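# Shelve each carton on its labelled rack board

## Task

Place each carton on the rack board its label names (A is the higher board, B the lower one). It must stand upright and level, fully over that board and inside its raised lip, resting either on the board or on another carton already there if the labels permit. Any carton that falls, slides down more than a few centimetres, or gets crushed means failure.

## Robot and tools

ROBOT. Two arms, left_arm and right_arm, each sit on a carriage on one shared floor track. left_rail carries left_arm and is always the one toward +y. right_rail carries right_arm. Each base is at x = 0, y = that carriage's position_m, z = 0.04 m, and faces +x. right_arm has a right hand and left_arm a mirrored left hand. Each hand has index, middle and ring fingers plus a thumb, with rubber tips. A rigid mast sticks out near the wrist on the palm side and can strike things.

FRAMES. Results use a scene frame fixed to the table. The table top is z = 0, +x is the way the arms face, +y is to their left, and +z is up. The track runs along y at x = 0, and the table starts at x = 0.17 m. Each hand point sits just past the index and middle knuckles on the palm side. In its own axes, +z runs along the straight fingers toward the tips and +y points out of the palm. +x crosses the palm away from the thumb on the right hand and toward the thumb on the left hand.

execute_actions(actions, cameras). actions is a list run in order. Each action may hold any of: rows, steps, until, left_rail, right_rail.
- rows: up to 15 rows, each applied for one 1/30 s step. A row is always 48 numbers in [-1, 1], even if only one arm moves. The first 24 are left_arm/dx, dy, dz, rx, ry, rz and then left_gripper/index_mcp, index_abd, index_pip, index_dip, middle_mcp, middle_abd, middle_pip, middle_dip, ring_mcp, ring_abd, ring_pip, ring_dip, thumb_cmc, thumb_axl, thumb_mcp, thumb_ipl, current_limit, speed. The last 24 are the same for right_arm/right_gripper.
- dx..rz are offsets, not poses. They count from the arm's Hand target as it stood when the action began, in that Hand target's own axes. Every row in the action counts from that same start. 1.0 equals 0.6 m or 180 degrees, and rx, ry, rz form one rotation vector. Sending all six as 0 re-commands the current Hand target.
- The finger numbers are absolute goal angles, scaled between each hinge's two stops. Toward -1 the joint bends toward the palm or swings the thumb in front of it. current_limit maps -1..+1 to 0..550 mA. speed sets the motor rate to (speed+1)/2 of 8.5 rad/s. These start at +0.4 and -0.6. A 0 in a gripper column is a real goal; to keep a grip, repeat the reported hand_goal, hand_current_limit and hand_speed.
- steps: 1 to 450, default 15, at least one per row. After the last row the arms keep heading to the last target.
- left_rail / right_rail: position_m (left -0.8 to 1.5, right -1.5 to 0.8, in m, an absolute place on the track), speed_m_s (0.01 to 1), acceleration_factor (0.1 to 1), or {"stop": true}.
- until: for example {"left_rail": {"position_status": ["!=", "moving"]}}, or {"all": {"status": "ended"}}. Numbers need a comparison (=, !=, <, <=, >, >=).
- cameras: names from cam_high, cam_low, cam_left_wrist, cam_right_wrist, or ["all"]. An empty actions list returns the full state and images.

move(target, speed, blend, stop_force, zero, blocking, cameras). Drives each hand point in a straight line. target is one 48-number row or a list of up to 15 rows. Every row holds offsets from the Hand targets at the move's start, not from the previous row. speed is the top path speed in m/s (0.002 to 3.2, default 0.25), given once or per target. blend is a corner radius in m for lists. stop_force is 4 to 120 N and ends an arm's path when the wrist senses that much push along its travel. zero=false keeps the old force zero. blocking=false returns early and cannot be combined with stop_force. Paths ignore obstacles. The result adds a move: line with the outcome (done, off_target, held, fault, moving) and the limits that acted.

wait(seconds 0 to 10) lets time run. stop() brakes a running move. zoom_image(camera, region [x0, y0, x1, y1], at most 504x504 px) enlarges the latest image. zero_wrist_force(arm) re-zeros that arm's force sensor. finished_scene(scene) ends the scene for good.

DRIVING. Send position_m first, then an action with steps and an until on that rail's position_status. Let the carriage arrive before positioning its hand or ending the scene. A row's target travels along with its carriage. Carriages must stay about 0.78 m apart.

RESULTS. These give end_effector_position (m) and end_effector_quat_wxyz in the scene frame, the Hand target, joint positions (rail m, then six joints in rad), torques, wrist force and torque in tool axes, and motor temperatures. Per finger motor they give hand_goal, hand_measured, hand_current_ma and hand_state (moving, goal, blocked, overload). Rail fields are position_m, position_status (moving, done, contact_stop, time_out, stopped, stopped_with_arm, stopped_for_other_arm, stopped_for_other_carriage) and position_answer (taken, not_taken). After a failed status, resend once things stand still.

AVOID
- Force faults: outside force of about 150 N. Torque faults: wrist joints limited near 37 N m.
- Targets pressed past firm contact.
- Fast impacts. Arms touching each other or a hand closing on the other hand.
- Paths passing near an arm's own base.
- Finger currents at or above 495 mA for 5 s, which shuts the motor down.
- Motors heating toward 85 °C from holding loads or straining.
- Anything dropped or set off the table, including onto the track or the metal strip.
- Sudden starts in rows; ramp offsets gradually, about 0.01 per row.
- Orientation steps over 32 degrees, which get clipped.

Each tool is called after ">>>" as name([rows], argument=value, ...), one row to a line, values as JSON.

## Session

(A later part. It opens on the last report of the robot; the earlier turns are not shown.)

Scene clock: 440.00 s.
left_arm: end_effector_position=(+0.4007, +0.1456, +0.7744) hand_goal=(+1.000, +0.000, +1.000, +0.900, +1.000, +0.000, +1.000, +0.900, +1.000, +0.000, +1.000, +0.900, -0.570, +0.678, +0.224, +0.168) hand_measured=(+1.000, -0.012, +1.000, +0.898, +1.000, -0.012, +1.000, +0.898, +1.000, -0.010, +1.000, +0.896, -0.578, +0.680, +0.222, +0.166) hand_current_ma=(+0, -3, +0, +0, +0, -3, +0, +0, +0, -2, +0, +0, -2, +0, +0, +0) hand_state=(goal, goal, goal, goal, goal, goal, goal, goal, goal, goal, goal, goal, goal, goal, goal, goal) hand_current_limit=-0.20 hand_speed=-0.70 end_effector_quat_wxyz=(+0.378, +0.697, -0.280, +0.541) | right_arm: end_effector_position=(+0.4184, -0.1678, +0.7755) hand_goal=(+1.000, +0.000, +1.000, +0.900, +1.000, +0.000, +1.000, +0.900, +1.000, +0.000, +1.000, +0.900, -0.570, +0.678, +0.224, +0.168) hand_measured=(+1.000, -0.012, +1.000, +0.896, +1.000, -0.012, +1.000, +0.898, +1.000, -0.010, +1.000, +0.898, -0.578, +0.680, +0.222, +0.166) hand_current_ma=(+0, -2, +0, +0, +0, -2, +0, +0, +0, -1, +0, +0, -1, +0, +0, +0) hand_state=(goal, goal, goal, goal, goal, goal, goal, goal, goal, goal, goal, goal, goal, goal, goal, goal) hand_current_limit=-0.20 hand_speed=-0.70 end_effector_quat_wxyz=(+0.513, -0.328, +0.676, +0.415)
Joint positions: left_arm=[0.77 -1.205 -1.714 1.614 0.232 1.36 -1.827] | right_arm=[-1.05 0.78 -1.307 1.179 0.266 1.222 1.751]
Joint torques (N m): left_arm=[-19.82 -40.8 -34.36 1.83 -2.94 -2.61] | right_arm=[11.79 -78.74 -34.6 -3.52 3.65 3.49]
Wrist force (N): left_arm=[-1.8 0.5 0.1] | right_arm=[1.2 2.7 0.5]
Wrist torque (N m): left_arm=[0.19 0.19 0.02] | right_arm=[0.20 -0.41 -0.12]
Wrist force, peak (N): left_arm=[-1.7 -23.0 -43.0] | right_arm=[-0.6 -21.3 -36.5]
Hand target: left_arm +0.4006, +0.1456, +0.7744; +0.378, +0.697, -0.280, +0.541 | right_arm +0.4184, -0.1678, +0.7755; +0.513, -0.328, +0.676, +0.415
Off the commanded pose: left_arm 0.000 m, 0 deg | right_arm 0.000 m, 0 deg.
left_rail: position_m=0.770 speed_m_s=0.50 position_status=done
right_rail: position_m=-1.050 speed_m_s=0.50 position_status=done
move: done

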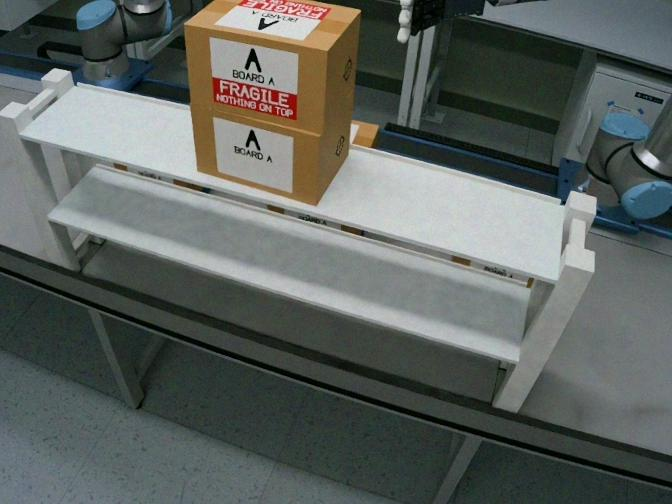

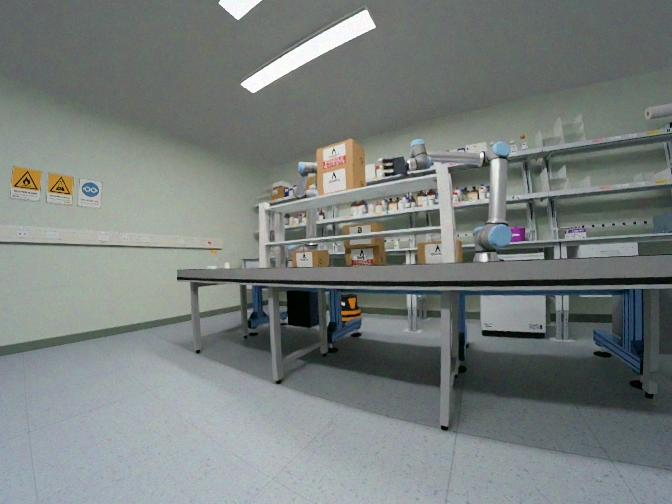

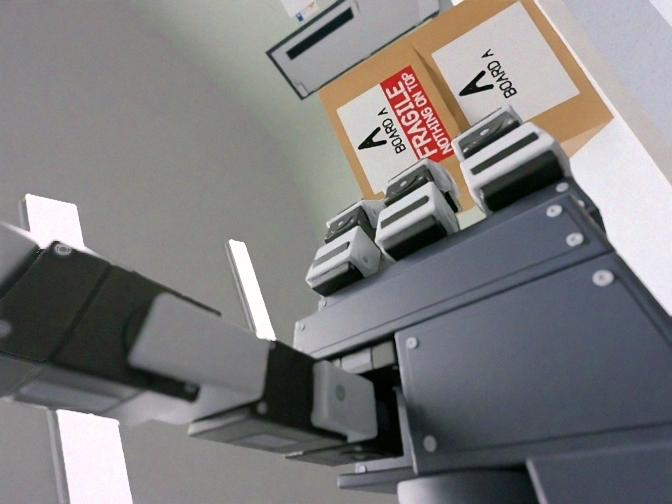

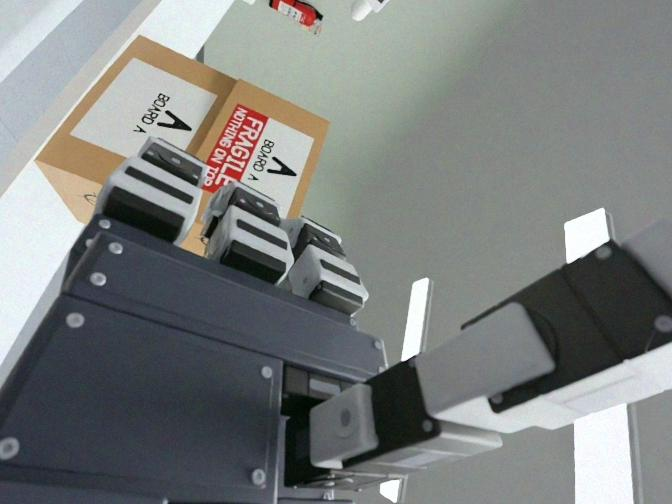

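>>> move(target=[-0.41288,0.0761,-0.06004,-0.05366,-0.01245,0.00719,1,0,1,0.7,1,0,1,0.7,1,0,1,0.7,-0.571,0.678,0.2247,0.1676,-0.2,-0.7,0.4224,0.11574,-0.04829,0.05366,-0.01245,0.00719,1,0,1,0.7,1,0,1,0.7,1,0,1,0.7,-0.571,0.678,0.2247,0.1676,-0.2,-0.7], speed=0.25)

>>> execute_actions([
  {"right_rail":{"position_m":-1.25,"speed_m_s":0.5},"steps":90,"until":{"right_rail":{"position_status":["!=","moving"]}}},
  {"left_rail":{"position_m":0.5,"speed_m_s":0.5},"steps":90,"until":{"left_rail":{"position_status":["!=","moving"]}}},
], cameras=["cam_right_wrist","cam_left_wrist"])

Scene clock: 444.23 s.
left_arm: end_effector_position=(+0.2807, +0.1456, +0.5501) hand_goal=(+1.000, +0.000, +1.000, +0.700, +1.000, +0.000, +1.000, +0.700, +1.000, +0.000, +1.000, +0.700, -0.570, +0.678, +0.224, +0.168) hand_measured=(+1.000, -0.012, +1.000, +0.702, +1.000, -0.010, +1.000, +0.702, +1.000, -0.010, +1.000, +0.704, -0.578, +0.680, +0.222, +0.166) hand_current_ma=(+0, -3, +0, +0, +0, -3, +0, +0, +0, -2, +0, +0, -2, +0, +0, +0) hand_state=(goal, goal, goal, goal, goal, goal, goal, goal, goal, goal, goal, goal, goal, goal, goal, goal) hand_current_limit=-0.20 hand_speed=-0.70 end_effector_quat_wxyz=(+0.424, +0.670, -0.340, +0.506) | right_arm: end_effector_position=(+0.2804, -0.1679, +0.5501) hand_goal=(+1.000, +0.000, +1.000, +0.700, +1.000, +0.000, +1.000, +0.700, +1.000, +0.000, +1.000, +0.700, -0.570, +0.678, +0.224, +0.168) hand_measured=(+1.000, -0.010, +1.000, +0.704, +1.000, -0.012, +1.000, +0.702, +1.000, -0.010, +1.000, +0.702, -0.578, +0.680, +0.222, +0.166) hand_current_ma=(+0, -1, +0, +0, +0, -2, +0, +0, +0, -1, +0, +0, -1, +0, +0, +0) hand_state=(goal, goal, goal, goal, goal, goal, goal, goal, goal, goal, goal, goal, goal, goal, goal, goal) hand_current_limit=-0.20 hand_speed=-0.70 end_effector_quat_wxyz=(+0.547, -0.268, +0.702, +0.369)
Joint positions: left_arm=[0.77 -1.365 -1.775 2.06 -0.153 1.374 -1.825] | right_arm=[-1.05 0.999 -1.392 1.683 -0.161 1.612 1.804]
Joint torques (N m): left_arm=[-19.84 -10.91 -33.42 -5.97 -1.78 -1.79] | right_arm=[12.36 -44.91 -33.34 -3.7 3.34 3.28]
Wrist force (N): left_arm=[-1.3 0.4 0.1] | right_arm=[0.8 2.5 1.0]
Wrist torque (N m): left_arm=[0.21 0.09 0.07] | right_arm=[0.10 -0.39 -0.16]
Wrist force, peak (N): left_arm=[-3.9 0.7 0.0] | right_arm=[3.2 3.2 0.4]
Hand target: left_arm +0.2807, +0.1456, +0.5500; +0.424, +0.670, -0.340, +0.506 | right_arm +0.2804, -0.1678, +0.5500; +0.547, -0.268, +0.702, +0.369
Off the commanded pose: left_arm 0.000 m, 0 deg | right_arm 0.000 m, 0 deg.
left_rail: position_m=0.770 speed_m_s=0.50 position_status=done
right_rail: position_m=-1.050 speed_m_s=0.50 position_status=done
move: done

Scene clock: 446.53 s.
left_arm: end_effector_position=(+0.2806, -0.0758, +0.5499) hand_goal=(+1.000, +0.000, +1.000, +0.700, +1.000, +0.000, +1.000, +0.700, +1.000, +0.000, +1.000, +0.700, -0.570, +0.678, +0.224, +0.168) hand_measured=(+1.000, -0.012, +1.000, +0.702, +1.000, -0.010, +1.000, +0.702, +1.000, -0.010, +1.000, +0.704, -0.578, +0.680, +0.222, +0.166) hand_current_ma=(+0, -3, +0, +0, +0, -3, +0, +0, +0, -2, +0, +0, -2, +0, +0, +0) hand_state=(goal, goal, goal, goal, goal, goal, goal, goal, goal, goal, goal, goal, goal, goal, goal, goal) hand_current_limit=-0.20 hand_speed=-0.70 end_effector_quat_wxyz=(+0.424, +0.670, -0.340, +0.506) | right_arm: end_effector_position=(+0.2804, -0.3678, +0.5500) hand_goal=(+1.000, +0.000, +1.000, +0.700, +1.000, +0.000, +1.000, +0.700, +1.000, +0.000, +1.000, +0.700, -0.570, +0.678, +0.224, +0.168) hand_measured=(+1.000, -0.010, +1.000, +0.704, +1.000, -0.012, +1.000, +0.702, +1.000, -0.010, +1.000, +0.702, -0.578, +0.680, +0.222, +0.166) hand_current_ma=(+0, -1, +0, +0, +0, -2, +0, +0, +0, -1, +0, +0, -1, +0, +0, +0) hand_state=(goal, goal, goal, goal, goal, goal, goal, goal, goal, goal, goal, goal, goal, goal, goal, goal) hand_current_limit=-0.20 hand_speed=-0.70 end_effector_quat_wxyz=(+0.547, -0.268, +0.702, +0.369)
Joint positions: left_arm=[0.549 -1.365 -1.775 2.061 -0.153 1.374 -1.825] | right_arm=[-1.25 0.999 -1.392 1.683 -0.161 1.612 1.804]
Joint torques (N m): left_arm=[0.35 -35.35 -46.08 -2.01 -1.96 -1.55] | right_arm=[2.85 -65.27 -51.25 0.24 1.23 3.31]
Wrist force (N): left_arm=[-1.3 0.3 0.0] | right_arm=[0.8 2.4 0.7]
Wrist torque (N m): left_arm=[0.20 0.10 0.07] | right_arm=[0.10 -0.38 -0.16]
Wrist force, peak (N): left_arm=[-1.6 1.8 2.4] | right_arm=[1.1 3.5 1.9]
Hand target: left_arm +0.2807, -0.0757, +0.5500; +0.424, +0.670, -0.340, +0.506 | right_arm +0.2804, -0.3678, +0.5500; +0.547, -0.268, +0.702, +0.369
Off the commanded pose: left_arm 0.000 m, 0 deg | right_arm 0.000 m, 0 deg.
left_rail: position_m=0.549 speed_m_s=0.50 position_status=stopped_for_other_arm position_answer=taken
right_rail: position_m=-1.250 speed_m_s=0.50 position_status=done
Images, in order (width x height): cam_left_wrist 672x504, cam_right_wrist 672x504.

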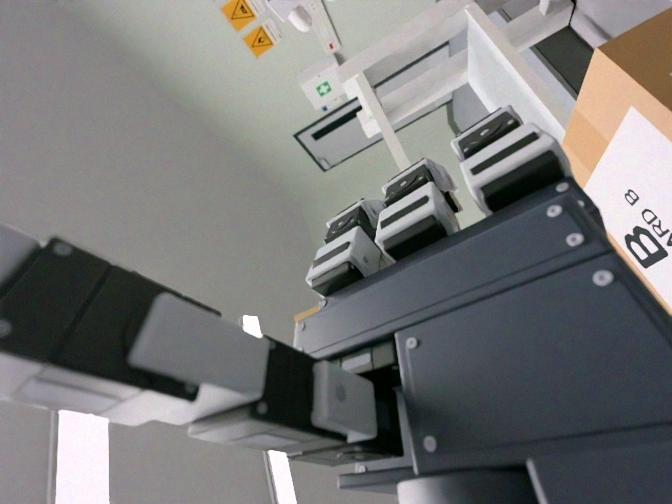

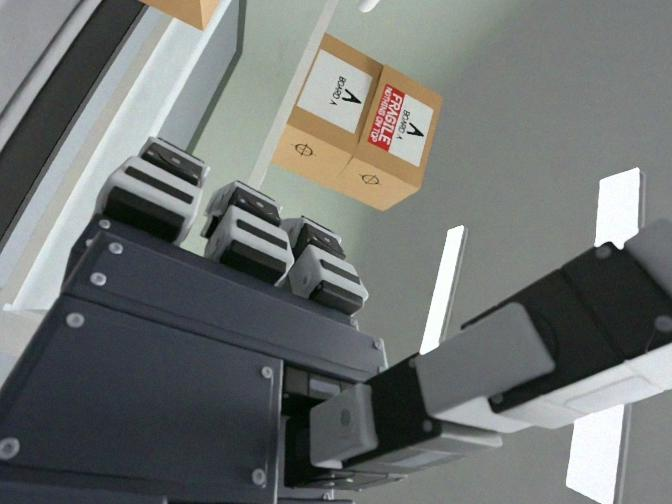

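>>> move(target=[-0.16012,0.13558,0.32767,0,0,0,1,0,1,0.7,1,0,1,0.7,1,0,1,0.7,-0.571,0.678,0.2247,0.1676,-0.2,-0.7,0.3327,-0.35455,-0.39262,0,0,0,1,0,1,0.7,1,0,1,0.7,1,0,1,0.7,-0.571,0.678,0.2247,0.1676,-0.2,-0.7], speed=0.2, cameras=["cam_right_wrist","cam_left_wrist"])

Scene clock: 450.13 s.
left_arm: end_effector_position=(+0.2607, -0.2858, +0.4500) hand_goal=(+1.000, +0.000, +1.000, +0.700, +1.000, +0.000, +1.000, +0.700, +1.000, +0.000, +1.000, +0.700, -0.570, +0.678, +0.224, +0.168) hand_measured=(+1.000, -0.012, +1.000, +0.702, +1.000, -0.010, +1.000, +0.702, +1.000, -0.010, +1.000, +0.704, -0.578, +0.680, +0.222, +0.166) hand_current_ma=(+0, -3, +0, +0, +0, -3, +0, +0, +0, -2, +0, +0, -2, +0, +0, +0) hand_state=(goal, goal, goal, goal, goal, goal, goal, goal, goal, goal, goal, goal, goal, goal, goal, goal) hand_current_limit=-0.20 hand_speed=-0.70 end_effector_quat_wxyz=(+0.424, +0.670, -0.340, +0.506) | right_arm: end_effector_position=(+0.2604, -0.6778, +0.3400) hand_goal=(+1.000, +0.000, +1.000, +0.700, +1.000, +0.000, +1.000, +0.700, +1.000, +0.000, +1.000, +0.700, -0.570, +0.678, +0.224, +0.168) hand_measured=(+1.000, -0.010, +1.000, +0.704, +1.000, -0.010, +1.000, +0.702, +1.000, -0.010, +1.000, +0.702, -0.578, +0.680, +0.222, +0.166) hand_current_ma=(+0, -1, +0, +0, +0, -2, +0, +0, +0, -1, +0, +0, -1, +0, +0, +0) hand_state=(goal, goal, goal, goal, goal, goal, goal, goal, goal, goal, goal, goal, goal, goal, goal, goal) hand_current_limit=-0.20 hand_speed=-0.70 end_effector_quat_wxyz=(+0.547, -0.268, +0.702, +0.369)
Joint positions: left_arm=[0.549 -1.469 -1.399 1.881 -0.346 1.271 -1.839] | right_arm=[-1.25 0.572 -1.711 2.433 -0.582 1.189 1.746]
Joint torques (N m): left_arm=[-18.79 -37.43 -46.3 -5.21 -2.97 -2.53] | right_arm=[-13.47 -33.1 -24.33 -3.4 -3.24 -3]
Wrist force (N): left_arm=[-1.5 0.5 0.1] | right_arm=[1.1 2.7 0.8]
Wrist torque (N m): left_arm=[0.20 0.12 0.04] | right_arm=[0.19 -0.40 0.05]
Wrist force, peak (N): left_arm=[-2.1 0.9 1.2] | right_arm=[0.6 3.9 1.9]
Hand target: left_arm +0.2607, -0.2858, +0.4500; +0.424, +0.670, -0.340, +0.506 | right_arm +0.2604, -0.6778, +0.3400; +0.547, -0.268, +0.702, +0.369
Off the commanded pose: left_arm 0.000 m, 0 deg | right_arm 0.000 m, 0 deg.
left_rail: position_m=0.549 speed_m_s=0.50 position_status=stopped_for_other_arm position_answer=taken
right_rail: position_m=-1.250 speed_m_s=0.50 position_status=done
move: done
Images, in order (width x height): cam_left_wrist 672x504, cam_right_wrist 672x504.

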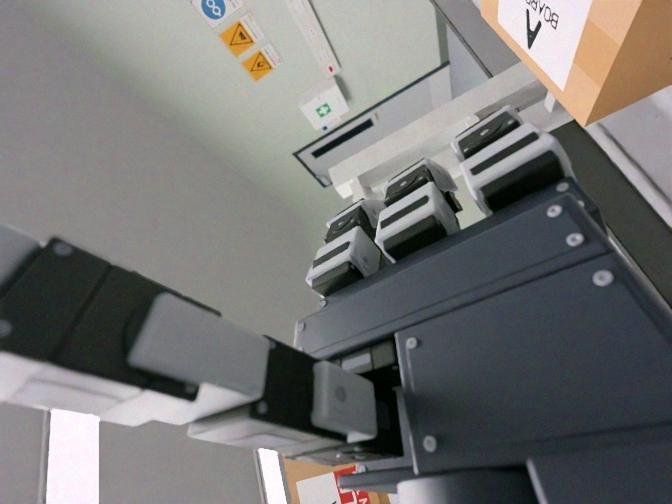

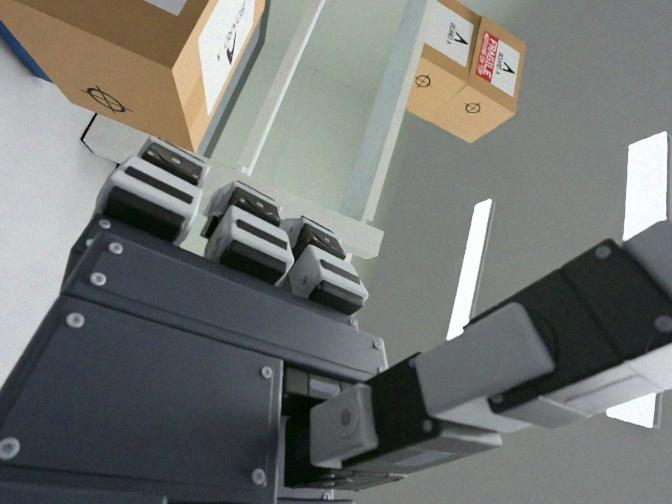

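>>> zoom_image(camera="cam_right_wrist", region=[0, 0, 288, 216])

Scaled by 1.750 from the camera's 672x504 image, which has a finer 960x720 frame.

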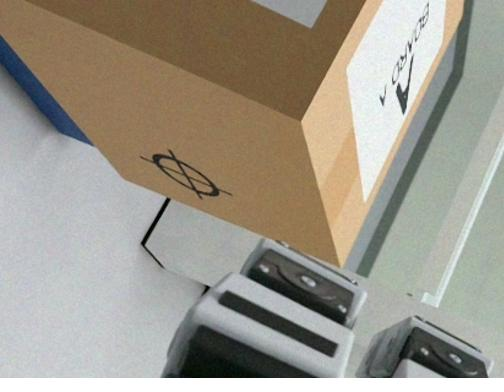

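>>> zoom_image(camera="cam_right_wrist", region=[380, 0, 540, 160])

Scaled by 3.150 from the camera's 672x504 image, which has a finer 960x720 frame.

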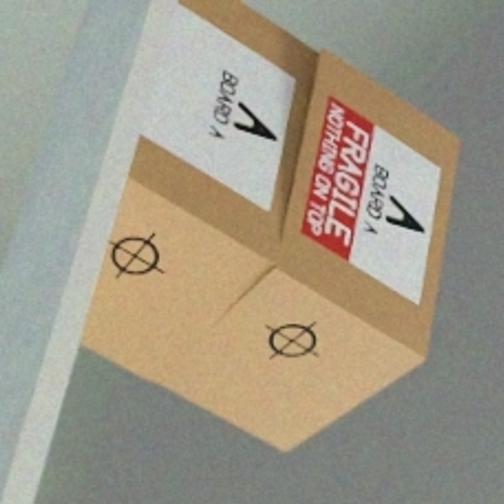

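>>> move(target=[-0.17708,-0.04109,0.02372,0,0,0,1,0,1,0.7,1,0,1,0.7,1,0,1,0.7,-0.571,0.678,0.2247,0.1676,-0.2,-0.7,0,0,0,0,0,0,1,0,1,0.7,1,0,1,0.7,1,0,1,0.7,-0.571,0.678,0.2247,0.1676,-0.2,-0.7], speed=0.2, cameras=["cam_left_wrist"])

Scene clock: 458.23 s.
left_arm: end_effector_position=(+0.2606, -0.2858, +0.3401) hand_goal=(+1.000, +0.000, +1.000, +0.700, +1.000, +0.000, +1.000, +0.700, +1.000, +0.000, +1.000, +0.700, -0.570, +0.678, +0.224, +0.168) hand_measured=(+1.000, -0.012, +1.000, +0.702, +1.000, -0.010, +1.000, +0.702, +1.000, -0.010, +1.000, +0.704, -0.578, +0.680, +0.222, +0.166) hand_current_ma=(+0, -3, +0, +0, +0, -3, +0, +0, +0, -2, +0, +0, -2, +0, +0, +0) hand_state=(goal, goal, goal, goal, goal, goal, goal, goal, goal, goal, goal, goal, goal, goal, goal, goal) hand_current_limit=-0.20 hand_speed=-0.70 end_effector_quat_wxyz=(+0.424, +0.670, -0.340, +0.506) | right_arm: end_effector_position=(+0.2604, -0.6778, +0.3400) hand_goal=(+1.000, +0.000, +1.000, +0.700, +1.000, +0.000, +1.000, +0.700, +1.000, +0.000, +1.000, +0.700, -0.570, +0.678, +0.224, +0.168) hand_measured=(+1.000, -0.010, +1.000, +0.704, +1.000, -0.010, +1.000, +0.702, +1.000, -0.010, +1.000, +0.702, -0.578, +0.680, +0.222, +0.166) hand_current_ma=(+0, -1, +0, +0, +0, -2, +0, +0, +0, -1, +0, +0, -1, +0, +0, +0) hand_state=(goal, goal, goal, goal, goal, goal, goal, goal, goal, goal, goal, goal, goal, goal, goal, goal) hand_current_limit=-0.20 hand_speed=-0.70 end_effector_quat_wxyz=(+0.547, -0.268, +0.702, +0.369)
Joint positions: left_arm=[0.549 -1.469 -1.294 1.976 -0.546 1.271 -1.839] | right_arm=[-1.25 0.572 -1.711 2.433 -0.582 1.189 1.746]
Joint torques (N m): left_arm=[3.26 -40.09 -25.01 -5.11 0.94 1.99] | right_arm=[-13.99 -32.71 -24.25 -3.44 -3.62 -3.05]
Wrist force (N): left_arm=[-1.8 0.4 0.1] | right_arm=[1.2 2.5 1.0]
Wrist torque (N m): left_arm=[0.19 0.15 0.03] | right_arm=[0.16 -0.41 0.05]
Wrist force, peak (N): left_arm=[-3.5 0.1 0.0] | right_arm=[1.5 3.2 1.1]
Hand target: left_arm +0.2607, -0.2857, +0.3400; +0.424, +0.670, -0.340, +0.506 | right_arm +0.2604, -0.6778, +0.3400; +0.547, -0.268, +0.702, +0.369
Off the commanded pose: left_arm 0.000 m, 0 deg | right_arm 0.000 m, 0 deg.
left_rail: position_m=0.549 speed_m_s=0.50 position_status=stopped_for_other_arm position_answer=taken
right_rail: position_m=-1.250 speed_m_s=0.50 position_status=done
move: done
Images, in order (width x height): cam_left_wrist 672x504.

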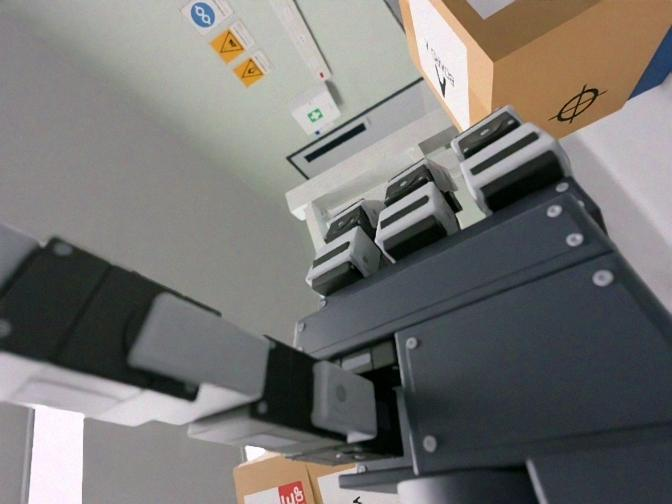

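>>> zoom_image(camera="cam_left_wrist", region=[384, 0, 672, 216])

Scaled by 1.750 from the camera's 672x504 image, which has a finer 960x720 frame.

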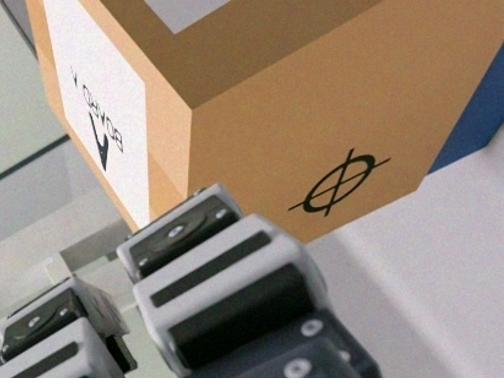

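>>> execute_actions(actions=[], cameras=["cam_right_wrist","cam_left_wrist","cam_high"])

>>> zoom_image(camera="cam_right_wrist", region=[0, 0, 144, 108])

>>> zoom_image(camera="cam_right_wrist", region=[120, 0, 280, 160])

>>> zoom_image(camera="cam_left_wrist", region=[440, 0, 672, 174])

>>> zoom_image(camera="cam_high", region=[40, 60, 240, 260])

Scene clock: 464.17 s.
left_arm: end_effector_position=(+0.2607, -0.2858, +0.3400) hand_goal=(+1.000, +0.000, +1.000, +0.700, +1.000, +0.000, +1.000, +0.700, +1.000, +0.000, +1.000, +0.700, -0.570, +0.678, +0.224, +0.168) hand_measured=(+1.000, -0.012, +1.000, +0.702, +1.000, -0.010, +1.000, +0.702, +1.000, -0.010, +1.000, +0.704, -0.578, +0.680, +0.222, +0.166) hand_current_ma=(+0, -3, +0, +0, +0, -3, +0, +0, +0, -2, +0, +0, -2, +0, +0, +0) hand_state=(goal, goal, goal, goal, goal, goal, goal, goal, goal, goal, goal, goal, goal, goal, goal, goal) hand_current_limit=-0.20 hand_speed=-0.70 end_effector_quat_wxyz=(+0.424, +0.670, -0.340, +0.506) | right_arm: end_effector_position=(+0.2604, -0.6778, +0.3400) hand_goal=(+1.000, +0.000, +1.000, +0.700, +1.000, +0.000, +1.000, +0.700, +1.000, +0.000, +1.000, +0.700, -0.570, +0.678, +0.224, +0.168) hand_measured=(+1.000, -0.010, +1.000, +0.704, +1.000, -0.010, +1.000, +0.702, +1.000, -0.010, +1.000, +0.702, -0.578, +0.680, +0.222, +0.166) hand_current_ma=(+0, -1, +0, +0, +0, -2, +0, +0, +0, -1, +0, +0, -1, +0, +0, +0) hand_state=(goal, goal, goal, goal, goal, goal, goal, goal, goal, goal, goal, goal, goal, goal, goal, goal) hand_current_limit=-0.20 hand_speed=-0.70 end_effector_quat_wxyz=(+0.547, -0.268, +0.702, +0.369)
Joint positions: left_arm=[0.549 -1.469 -1.294 1.976 -0.547 1.272 -1.839] | right_arm=[-1.25 0.572 -1.711 2.433 -0.582 1.189 1.746]
Joint velocities: within noise
Joint torques (N m): left_arm=[10.15 -41.42 -25.14 -5.21 1.3 1.99] | right_arm=[-15.26 -32.91 -24.28 -3.48 -3.51 -2.97]
Motor temperatures (°C): left_arm=[29 23 29 31 35 33] | right_arm=[26 24 27 34 32 33]
Wrist force (N): left_arm=[-1.4 0.4 0.0] | right_arm=[0.8 2.9 1.0]
Wrist torque (N m): left_arm=[0.21 0.11 0.06] | right_arm=[0.20 -0.37 0.03]
Wrist force, peak (N): left_arm=[-2.1 0.5 0.0] | right_arm=[1.9 3.0 0.7]
Hand target: left_arm +0.2607, -0.2858, +0.3400; +0.424, +0.670, -0.340, +0.506 | right_arm +0.2604, -0.6778, +0.3400; +0.547, -0.268, +0.702, +0.369
Off the commanded pose: left_arm 0.000 m, 0 deg | right_arm 0.000 m, 0 deg.
left_rail: position_m=0.549 speed_m_s=0.50 position_status=stopped_for_other_arm position_answer=taken
right_rail: position_m=-1.250 speed_m_s=0.50 position_status=done
Images, in order (width x height): cam_high 672x504, cam_left_wrist 672x504, cam_right_wrist 672x504.

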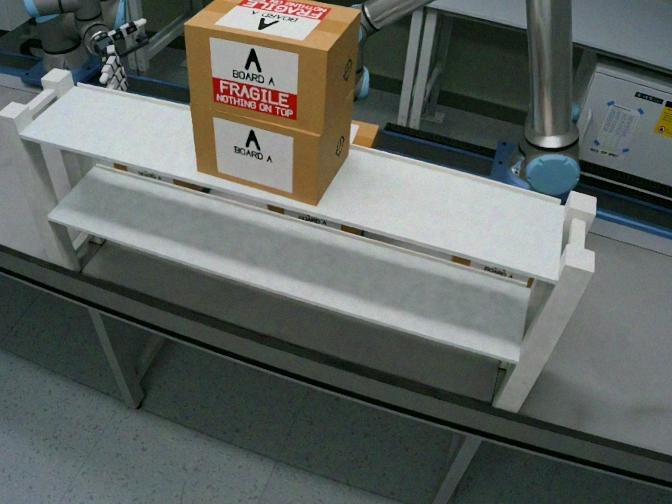

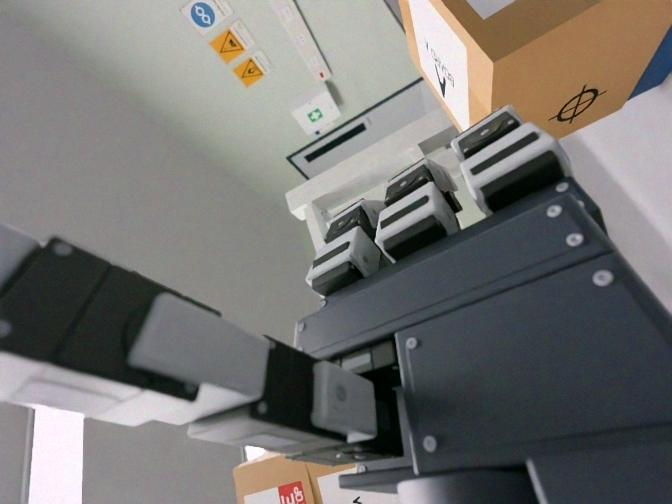

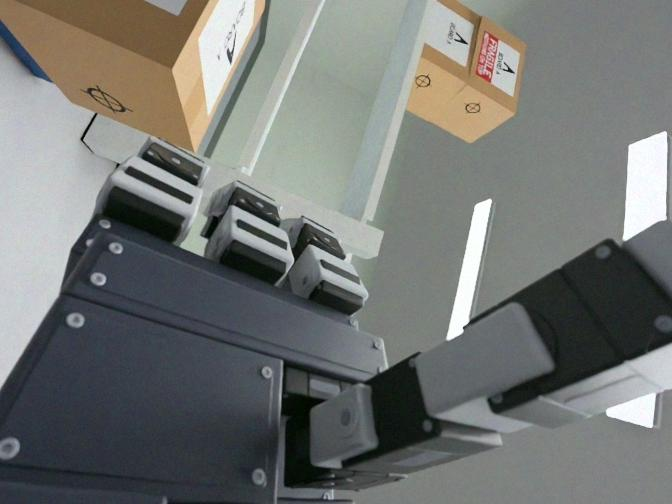

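Scaled by 3.500 from the camera's 672x504 image, which has a finer 960x720 frame.

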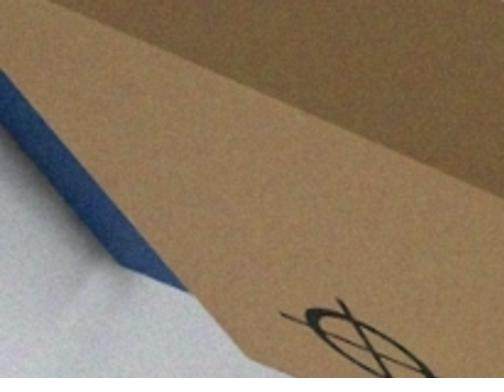

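Scaled by 3.150 from the camera's 672x504 image, which has a finer 960x720 frame.

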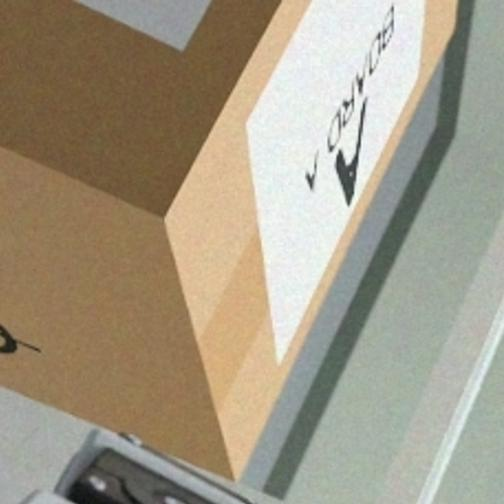

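Scaled by 2.172 from the camera's 672x504 image, which has a finer 960x720 frame.

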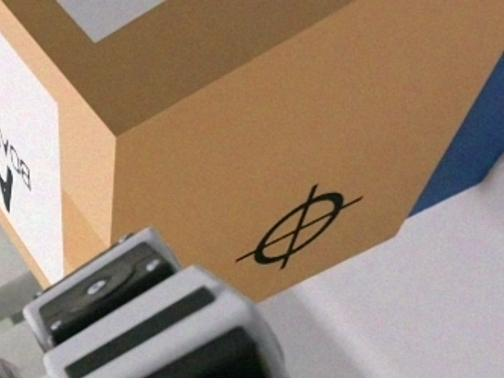

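Scaled by 2.520 from the camera's 672x504 image, which has a finer 960x720 frame.

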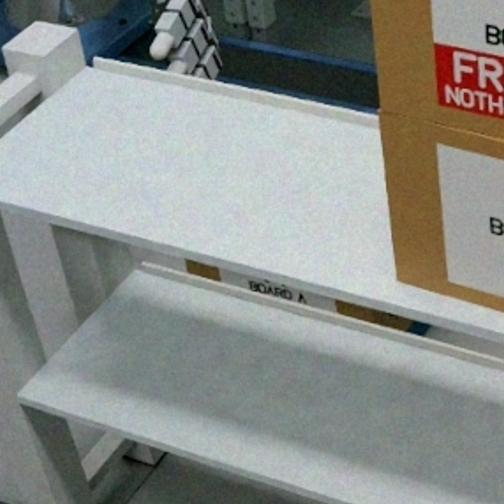

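>>> execute_actions(actions=[], cameras=["cam_low"])

>>> zoom_image(camera="cam_low", region=[250, 180, 370, 280])

Scene clock: 473.33 s.
left_arm: end_effector_position=(+0.2607, -0.2858, +0.3400) hand_goal=(+1.000, +0.000, +1.000, +0.700, +1.000, +0.000, +1.000, +0.700, +1.000, +0.000, +1.000, +0.700, -0.570, +0.678, +0.224, +0.168) hand_measured=(+1.000, -0.012, +1.000, +0.702, +1.000, -0.010, +1.000, +0.702, +1.000, -0.010, +1.000, +0.704, -0.578, +0.680, +0.222, +0.166) hand_current_ma=(+0, -3, +0, +0, +0, -3, +0, +0, +0, -2, +0, +0, -2, +0, +0, +0) hand_state=(goal, goal, goal, goal, goal, goal, goal, goal, goal, goal, goal, goal, goal, goal, goal, goal) hand_current_limit=-0.20 hand_speed=-0.70 end_effector_quat_wxyz=(+0.424, +0.670, -0.340, +0.506) | right_arm: end_effector_position=(+0.2604, -0.6778, +0.3400) hand_goal=(+1.000, +0.000, +1.000, +0.700, +1.000, +0.000, +1.000, +0.700, +1.000, +0.000, +1.000, +0.700, -0.570, +0.678, +0.224, +0.168) hand_measured=(+1.000, -0.010, +1.000, +0.704, +1.000, -0.010, +1.000, +0.702, +1.000, -0.010, +1.000, +0.702, -0.578, +0.680, +0.222, +0.166) hand_current_ma=(+0, -1, +0, +0, +0, -2, +0, +0, +0, -1, +0, +0, -1, +0, +0, +0) hand_state=(goal, goal, goal, goal, goal, goal, goal, goal, goal, goal, goal, goal, goal, goal, goal, goal) hand_current_limit=-0.20 hand_speed=-0.70 end_effector_quat_wxyz=(+0.547, -0.268, +0.702, +0.369)
Joint positions: left_arm=[0.549 -1.469 -1.294 1.976 -0.547 1.272 -1.839] | right_arm=[-1.25 0.572 -1.711 2.433 -0.582 1.189 1.746]
Joint velocities: within noise
Joint torques (N m): left_arm=[11.98 -40.68 -25.45 -5.33 1.45 1.83] | right_arm=[-14.32 -32.25 -24.38 -3.44 -3.37 -2.81]
Motor temperatures (°C): left_arm=[29 23 29 30 35 33] | right_arm=[26 24 27 34 32 33]
Wrist force (N): left_arm=[-1.7 0.6 0.0] | right_arm=[1.2 2.5 1.0]
Wrist torque (N m): left_arm=[0.22 0.14 0.04] | right_arm=[0.15 -0.41 0.05]
Wrist force, peak (N): left_arm=[-2.1 0.6 0.2] | right_arm=[1.4 3.0 1.3]
Hand target: left_arm +0.2607, -0.2858, +0.3400; +0.424, +0.670, -0.340, +0.506 | right_arm +0.2604, -0.6778, +0.3400; +0.547, -0.268, +0.702, +0.369
Off the commanded pose: left_arm 0.000 m, 0 deg | right_arm 0.000 m, 0 deg.
left_rail: position_m=0.549 speed_m_s=0.50 position_status=stopped_for_other_arm position_answer=taken
right_rail: position_m=-1.250 speed_m_s=0.50 position_status=done
Images, in order (width x height): cam_low 672x504.

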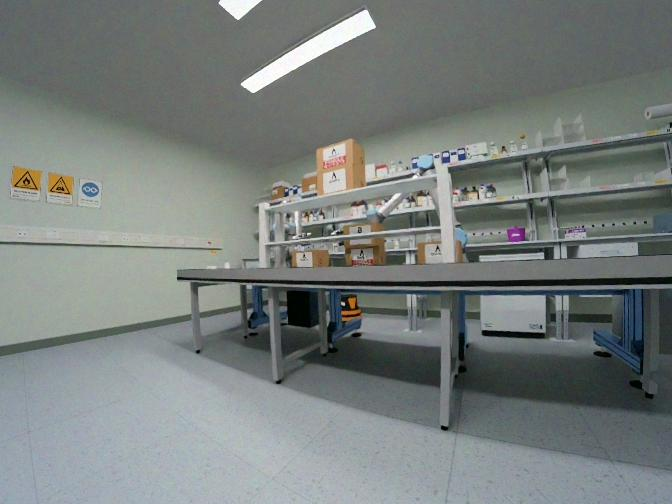

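Scaled by 4.200 from the camera's 672x504 image, which has a finer 960x720 frame.

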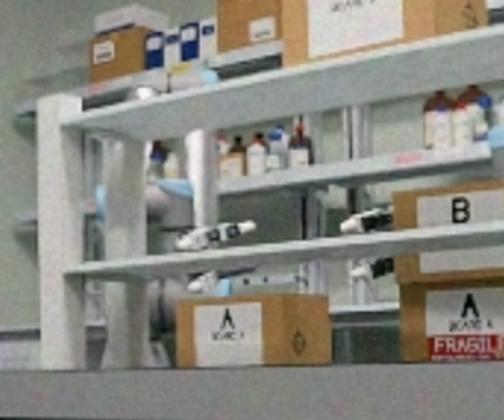

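>>> move(target=[-0.18627,-0.15553,0.15625,0.0322,0.00747,-0.00431,1,0,1,0.7,1,0,1,0.7,1,0,1,0.7,-0.571,0.678,0.2247,0.1676,-0.2,-0.7,0.18915,-0.14817,0.1474,-0.0322,0.00747,-0.00431,1,0,1,0.7,1,0,1,0.7,1,0,1,0.7,-0.571,0.678,0.2247,0.1676,-0.2,-0.7], speed=0.12, cameras=["cam_right_wrist","cam_left_wrist"])

Scene clock: 476.53 s.
left_arm: end_effector_position=(+0.3510, -0.3300, +0.1991) hand_goal=(+1.000, +0.000, +1.000, +0.700, +1.000, +0.000, +1.000, +0.700, +1.000, +0.000, +1.000, +0.700, -0.570, +0.678, +0.224, +0.168) hand_measured=(+1.000, -0.012, +1.000, +0.702, +1.000, -0.010, +1.000, +0.702, +1.000, -0.010, +1.000, +0.704, -0.578, +0.680, +0.222, +0.166) hand_current_ma=(+0, -3, +0, +0, +0, -3, +0, +0, +0, -2, +0, +0, -2, +0, +0, +0) hand_state=(goal, goal, goal, goal, goal, goal, goal, goal, goal, goal, goal, goal, goal, goal, goal, goal) hand_current_limit=-0.20 hand_speed=-0.70 end_effector_quat_wxyz=(+0.397, +0.687, -0.304, +0.527) | right_arm: end_effector_position=(+0.3510, -0.6550, +0.1990) hand_goal=(+1.000, +0.000, +1.000, +0.700, +1.000, +0.000, +1.000, +0.700, +1.000, +0.000, +1.000, +0.700, -0.570, +0.678, +0.224, +0.168) hand_measured=(+1.000, -0.010, +1.000, +0.704, +1.000, -0.010, +1.000, +0.702, +1.000, -0.010, +1.000, +0.702, -0.578, +0.680, +0.222, +0.166) hand_current_ma=(+0, -1, +0, +0, +0, -2, +0, +0, +0, -1, +0, +0, -1, +0, +0, +0) hand_state=(goal, goal, goal, goal, goal, goal, goal, goal, goal, goal, goal, goal, goal, goal, goal, goal) hand_current_limit=-0.20 hand_speed=-0.70 end_effector_quat_wxyz=(+0.527, -0.304, +0.687, +0.397)
Joint positions: left_arm=[0.549 -1.381 -1.03 1.9 -0.734 1.255 -1.841] | right_arm=[-1.25 0.454 -1.301 2.377 -0.918 0.969 1.709]
Joint torques (N m): left_arm=[14.94 -54.92 -36.43 -5.28 -3.14 -2.44] | right_arm=[-14.98 -31.54 -30.56 -2.81 -3.61 -2.98]
Wrist force (N): left_arm=[-1.5 0.6 0.1] | right_arm=[1.1 2.6 0.3]
Wrist torque (N m): left_arm=[0.22 0.10 0.05] | right_arm=[0.19 -0.38 0.07]
Wrist force, peak (N): left_arm=[-2.4 -0.1 0.6] | right_arm=[1.8 3.0 0.4]
Hand target: left_arm +0.3510, -0.3300, +0.1990; +0.397, +0.687, -0.304, +0.527 | right_arm +0.3510, -0.6550, +0.1990; +0.527, -0.304, +0.687, +0.397
Off the commanded pose: left_arm 0.000 m, 0 deg | right_arm 0.000 m, 0 deg.
left_rail: position_m=0.549 speed_m_s=0.50 position_status=stopped_for_other_arm position_answer=taken
right_rail: position_m=-1.250 speed_m_s=0.50 position_status=done
move: done
Images, in order (width x height): cam_left_wrist 672x504, cam_right_wrist 672x504.

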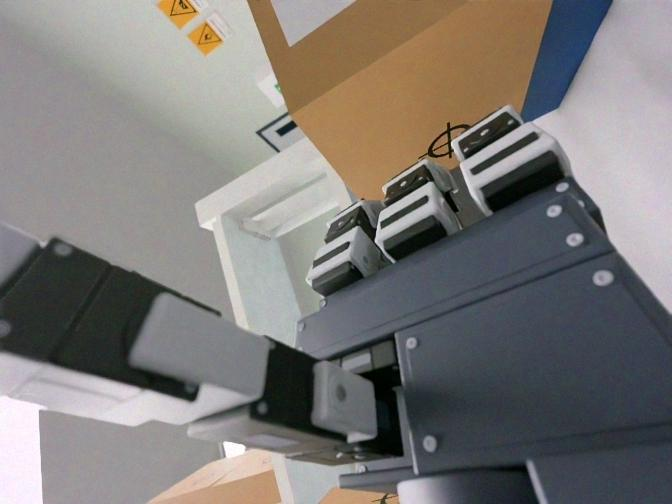

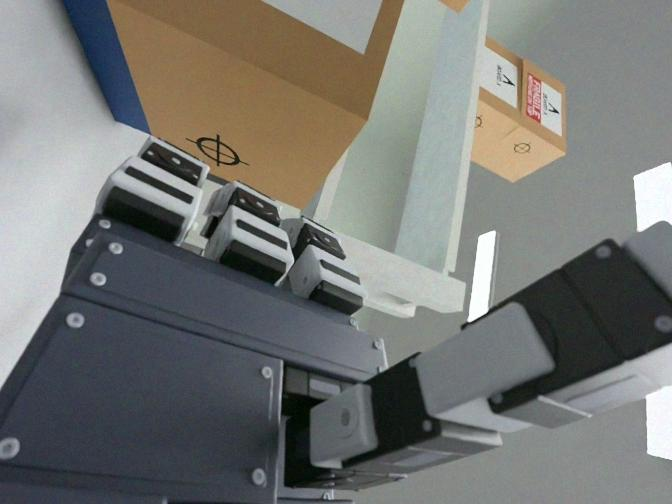

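>>> move(target=[0,0.05,0.0866,0,0,0,1,0,1,0.7,1,0,1,0.7,1,0,1,0.7,-0.571,0.678,0.2247,0.1676,-0.2,-0.7,0,0.05,0.0866,0,0,0,1,0,1,0.7,1,0,1,0.7,1,0,1,0.7,-0.571,0.678,0.2247,0.1676,-0.2,-0.7], speed=0.018, stop_force=5)

Scene clock: 480.87 s.
left_arm: end_effector_position=(+0.3510, -0.3631, +0.1991) hand_goal=(+1.000, +0.000, +1.000, +0.700, +1.000, +0.000, +1.000, +0.700, +1.000, +0.000, +1.000, +0.700, -0.570, +0.678, +0.224, +0.168) hand_measured=(+1.000, -0.010, +1.000, +0.712, +1.000, -0.010, +1.000, +0.704, +1.000, -0.010, +1.000, +0.704, -0.578, +0.680, +0.222, +0.166) hand_current_ma=(+0, -2, +0, +4, +0, -2, +0, +0, +0, -2, +0, +0, -2, +0, +0, +0) hand_state=(goal, goal, goal, goal, goal, goal, goal, goal, goal, goal, goal, goal, goal, goal, goal, goal) hand_current_limit=-0.20 hand_speed=-0.70 end_effector_quat_wxyz=(+0.397, +0.687, -0.304, +0.527) | right_arm: end_effector_position=(+0.3510, -0.6219, +0.1990) hand_goal=(+1.000, +0.000, +1.000, +0.700, +1.000, +0.000, +1.000, +0.700, +1.000, +0.000, +1.000, +0.700, -0.570, +0.678, +0.224, +0.168) hand_measured=(+1.000, -0.008, +1.000, +0.704, +1.000, -0.010, +1.000, +0.702, +1.000, -0.008, +1.000, +0.702, -0.578, +0.680, +0.222, +0.166) hand_current_ma=(+0, -1, +0, +0, +0, -1, +0, +0, +0, -1, +0, +0, -1, +0, +0, +0) hand_state=(goal, goal, goal, goal, goal, goal, goal, goal, goal, goal, goal, goal, goal, goal, goal, goal) hand_current_limit=-0.20 hand_speed=-0.70 end_effector_quat_wxyz=(+0.527, -0.304, +0.687, +0.397)
Joint positions: left_arm=[0.549 -1.39 -0.995 1.836 -0.704 1.246 -1.843] | right_arm=[-1.25 0.522 -1.272 2.329 -0.906 1.036 1.721]
Joint torques (N m): left_arm=[14.51 -83.55 -20.77 -5.42 2.66 0.45] | right_arm=[-14.93 -58.06 -12.7 -3.14 -2.43 -2.5]
Wrist force (N): left_arm=[-1.7 0.0 0.1] | right_arm=[0.9 2.6 0.6]
Wrist torque (N m): left_arm=[0.27 0.09 0.02] | right_arm=[0.20 -0.37 -0.14]
Wrist force, peak (N): left_arm=[-2.4 -1.2 -8.2] | right_arm=[1.1 1.9 -7.3]
Hand target: left_arm +0.3510, -0.3631, +0.1991; +0.397, +0.687, -0.304, +0.527 (not the last commanded pose) | right_arm +0.3510, -0.6219, +0.1990; +0.527, -0.304, +0.687, +0.397 (not the last commanded pose)
Off the commanded pose: left_arm 0.027 m, 0 deg | right_arm 0.027 m, 0 deg.
left_rail: position_m=0.549 speed_m_s=0.50 position_status=stopped_for_other_arm position_answer=taken
right_rail: position_m=-1.250 speed_m_s=0.50 position_status=done
move: contact (left_arm, right_arm)

>>> execute_actions([
  {"rows":[[0,0,0,0,0,0,1,0,1,0.4,1,0,1,0.4,1,0,1,0.4,-0.571,0.678,0.2247,0.1676,-0.2,-0.7,0,0,0,0,0,0,1,0,1,0.4,1,0,1,0.4,1,0,1,0.4,-0.571,0.678,0.2247,0.1676,-0.2,-0.7]],"steps":40},
])

Scene clock: 482.77 s.
left_arm: end_effector_position=(+0.3510, -0.3631, +0.1991) hand_goal=(+1.000, +0.000, +1.000, +0.400, +1.000, +0.000, +1.000, +0.400, +1.000, +0.000, +1.000, +0.400, -0.570, +0.678, +0.224, +0.168) hand_measured=(+1.002, -0.008, +1.000, +0.666, +1.002, -0.008, +1.000, +0.650, +1.002, -0.008, +1.000, +0.642, -0.578, +0.680, +0.222, +0.166) hand_current_ma=(+0, -2, +0, +220, +0, -2, +0, +220, +0, -1, +0, +220, -2, +0, +0, +0) hand_state=(goal, goal, goal, blocked, goal, goal, goal, blocked, goal, goal, goal, blocked, goal, goal, goal, goal) hand_current_limit=-0.20 hand_speed=-0.70 end_effector_quat_wxyz=(+0.397, +0.687, -0.304, +0.527) | right_arm: end_effector_position=(+0.3510, -0.6219, +0.1990) hand_goal=(+1.000, +0.000, +1.000, +0.400, +1.000, +0.000, +1.000, +0.400, +1.000, +0.000, +1.000, +0.400, -0.570, +0.678, +0.224, +0.168) hand_measured=(+1.002, -0.008, +1.000, +0.636, +1.002, -0.010, +1.000, +0.634, +1.002, -0.008, +1.002, +0.632, -0.578, +0.680, +0.222, +0.166) hand_current_ma=(+0, -1, +0, +220, +0, -1, +0, +220, +0, -1, +0, +220, -1, +0, +0, +0) hand_state=(goal, goal, goal, blocked, goal, goal, goal, blocked, goal, goal, goal, blocked, goal, goal, goal, goal) hand_current_limit=-0.20 hand_speed=-0.70 end_effector_quat_wxyz=(+0.527, -0.304, +0.687, +0.397)
Joint positions: left_arm=[0.549 -1.39 -0.995 1.836 -0.704 1.246 -1.843] | right_arm=[-1.25 0.522 -1.272 2.329 -0.906 1.036 1.721]
Joint torques (N m): left_arm=[-28.94 -86.11 -50.47 -5.4 2.53 1.46] | right_arm=[25 -55.66 -38.96 -3.28 -2.4 -2.49]
Wrist force (N): left_arm=[-1.5 -12.1 -19.7] | right_arm=[0.5 -10.9 -22.4]
Wrist torque (N m): left_arm=[4.02 -0.27 0.37] | right_arm=[4.79 0.20 -0.53]
Wrist force, peak (N): left_arm=[-2.1 -12.3 -19.9] | right_arm=[0.5 -10.9 -22.4]
Hand target: left_arm +0.3510, -0.3631, +0.1991; +0.397, +0.687, -0.304, +0.527 | right_arm +0.3510, -0.6219, +0.1990; +0.527, -0.304, +0.687, +0.397
Off the commanded pose: left_arm 0.000 m, 0 deg | right_arm 0.000 m, 0 deg.
left_rail: position_m=0.549 speed_m_s=0.50 position_status=stopped_for_other_arm position_answer=taken
right_rail: position_m=-1.250 speed_m_s=0.50 position_status=done

>>> move([
  [0,0.00117,0.00202,0,0,0,1,0,1,0.4,1,0,1,0.4,1,0,1,0.4,-0.571,0.678,0.2247,0.1676,-0.2,-0.7,0,0.00117,0.00202,0,0,0,1,0,1,0.4,1,0,1,0.4,1,0,1,0.4,-0.571,0.678,0.2247,0.1676,-0.2,-0.7],
  [0.0322,0.00867,-0.0023,0,0,0,1,0,1,0.4,1,0,1,0.4,1,0,1,0.4,-0.571,0.678,0.2247,0.1676,-0.2,-0.7,-0.0322,0.00867,-0.0023,0,0,0,1,0,1,0.4,1,0,1,0.4,1,0,1,0.4,-0.571,0.678,0.2247,0.1676,-0.2,-0.7],
], speed=0.03, cameras=["cam_right_wrist","cam_left_wrist"])

Scene clock: 485.10 s.
left_arm: end_effector_position=(+0.3510, -0.3645, +0.2190) hand_goal=(+1.000, +0.000, +1.000, +0.400, +1.000, +0.000, +1.000, +0.400, +1.000, +0.000, +1.000, +0.400, -0.570, +0.678, +0.224, +0.168) hand_measured=(+1.002, -0.058, +1.002, +0.666, +1.002, -0.056, +1.002, +0.650, +1.002, -0.056, +1.002, +0.642, -0.578, +0.680, +0.222, +0.166) hand_current_ma=(+0, -54, +0, +220, +0, -53, +0, +220, +0, -50, +0, +220, -2, +0, +0, +0) hand_state=(goal, blocked, goal, blocked, goal, blocked, goal, blocked, goal, blocked, goal, blocked, goal, goal, goal, goal) hand_current_limit=-0.20 hand_speed=-0.70 end_effector_quat_wxyz=(+0.397, +0.687, -0.304, +0.527) | right_arm: end_effector_position=(+0.3510, -0.6205, +0.2190) hand_goal=(+1.000, +0.000, +1.000, +0.400, +1.000, +0.000, +1.000, +0.400, +1.000, +0.000, +1.000, +0.400, -0.570, +0.678, +0.224, +0.168) hand_measured=(+1.002, -0.062, +1.002, +0.636, +1.002, -0.064, +1.002, +0.634, +1.002, -0.060, +1.002, +0.632, -0.578, +0.680, +0.222, +0.166) hand_current_ma=(+0, -47, +0, +220, +0, -48, +0, +220, +0, -45, +0, +220, -1, +0, +0, +0) hand_state=(goal, blocked, goal, blocked, goal, blocked, goal, blocked, goal, blocked, goal, blocked, goal, goal, goal, goal) hand_current_limit=-0.20 hand_speed=-0.70 end_effector_quat_wxyz=(+0.527, -0.304, +0.687, +0.397)
Joint positions: left_arm=[0.549 -1.39 -1.018 1.827 -0.672 1.246 -1.843] | right_arm=[-1.25 0.525 -1.309 2.319 -0.86 1.039 1.722]
Joint torques (N m): left_arm=[-40.03 -94.43 -64.95 -5.57 7.03 -2.04] | right_arm=[26.91 -66.1 -51.76 -3.67 -4.8 0.71]
Wrist force (N): left_arm=[-8.4 -23.7 -34.7] | right_arm=[9.5 -19.2 -33.2]
Wrist torque (N m): left_arm=[7.12 -1.57 -0.31] | right_arm=[7.23 1.38 0.47]
Wrist force, peak (N): left_arm=[-0.8 -22.0 -40.5] | right_arm=[1.3 -18.0 -39.8]
Hand target: left_arm +0.3510, -0.3645, +0.2191; +0.397, +0.687, -0.304, +0.527 | right_arm +0.3510, -0.6205, +0.2190; +0.527, -0.304, +0.687, +0.397
Off the commanded pose: left_arm 0.000 m, 0 deg | right_arm 0.000 m, 0 deg.
left_rail: position_m=0.549 speed_m_s=0.50 position_status=stopped_for_other_arm position_answer=taken
right_rail: position_m=-1.250 speed_m_s=0.50 position_status=done
move: done
Images, in order (width x height): cam_left_wrist 672x504, cam_right_wrist 672x504.

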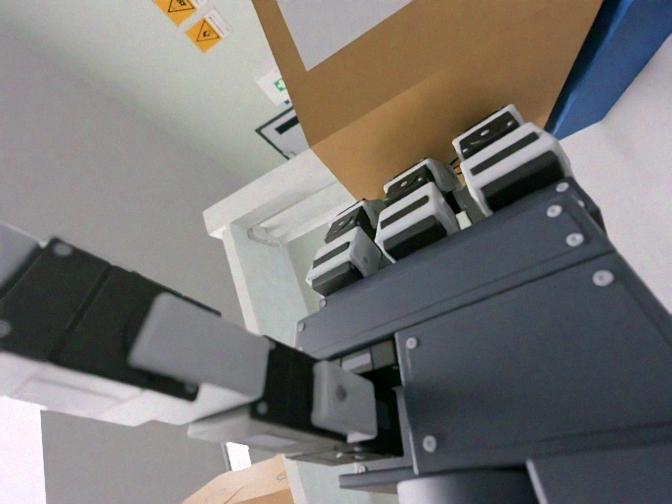

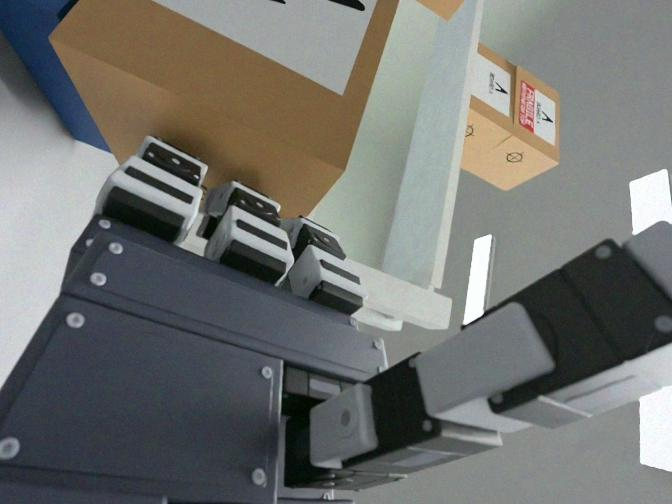

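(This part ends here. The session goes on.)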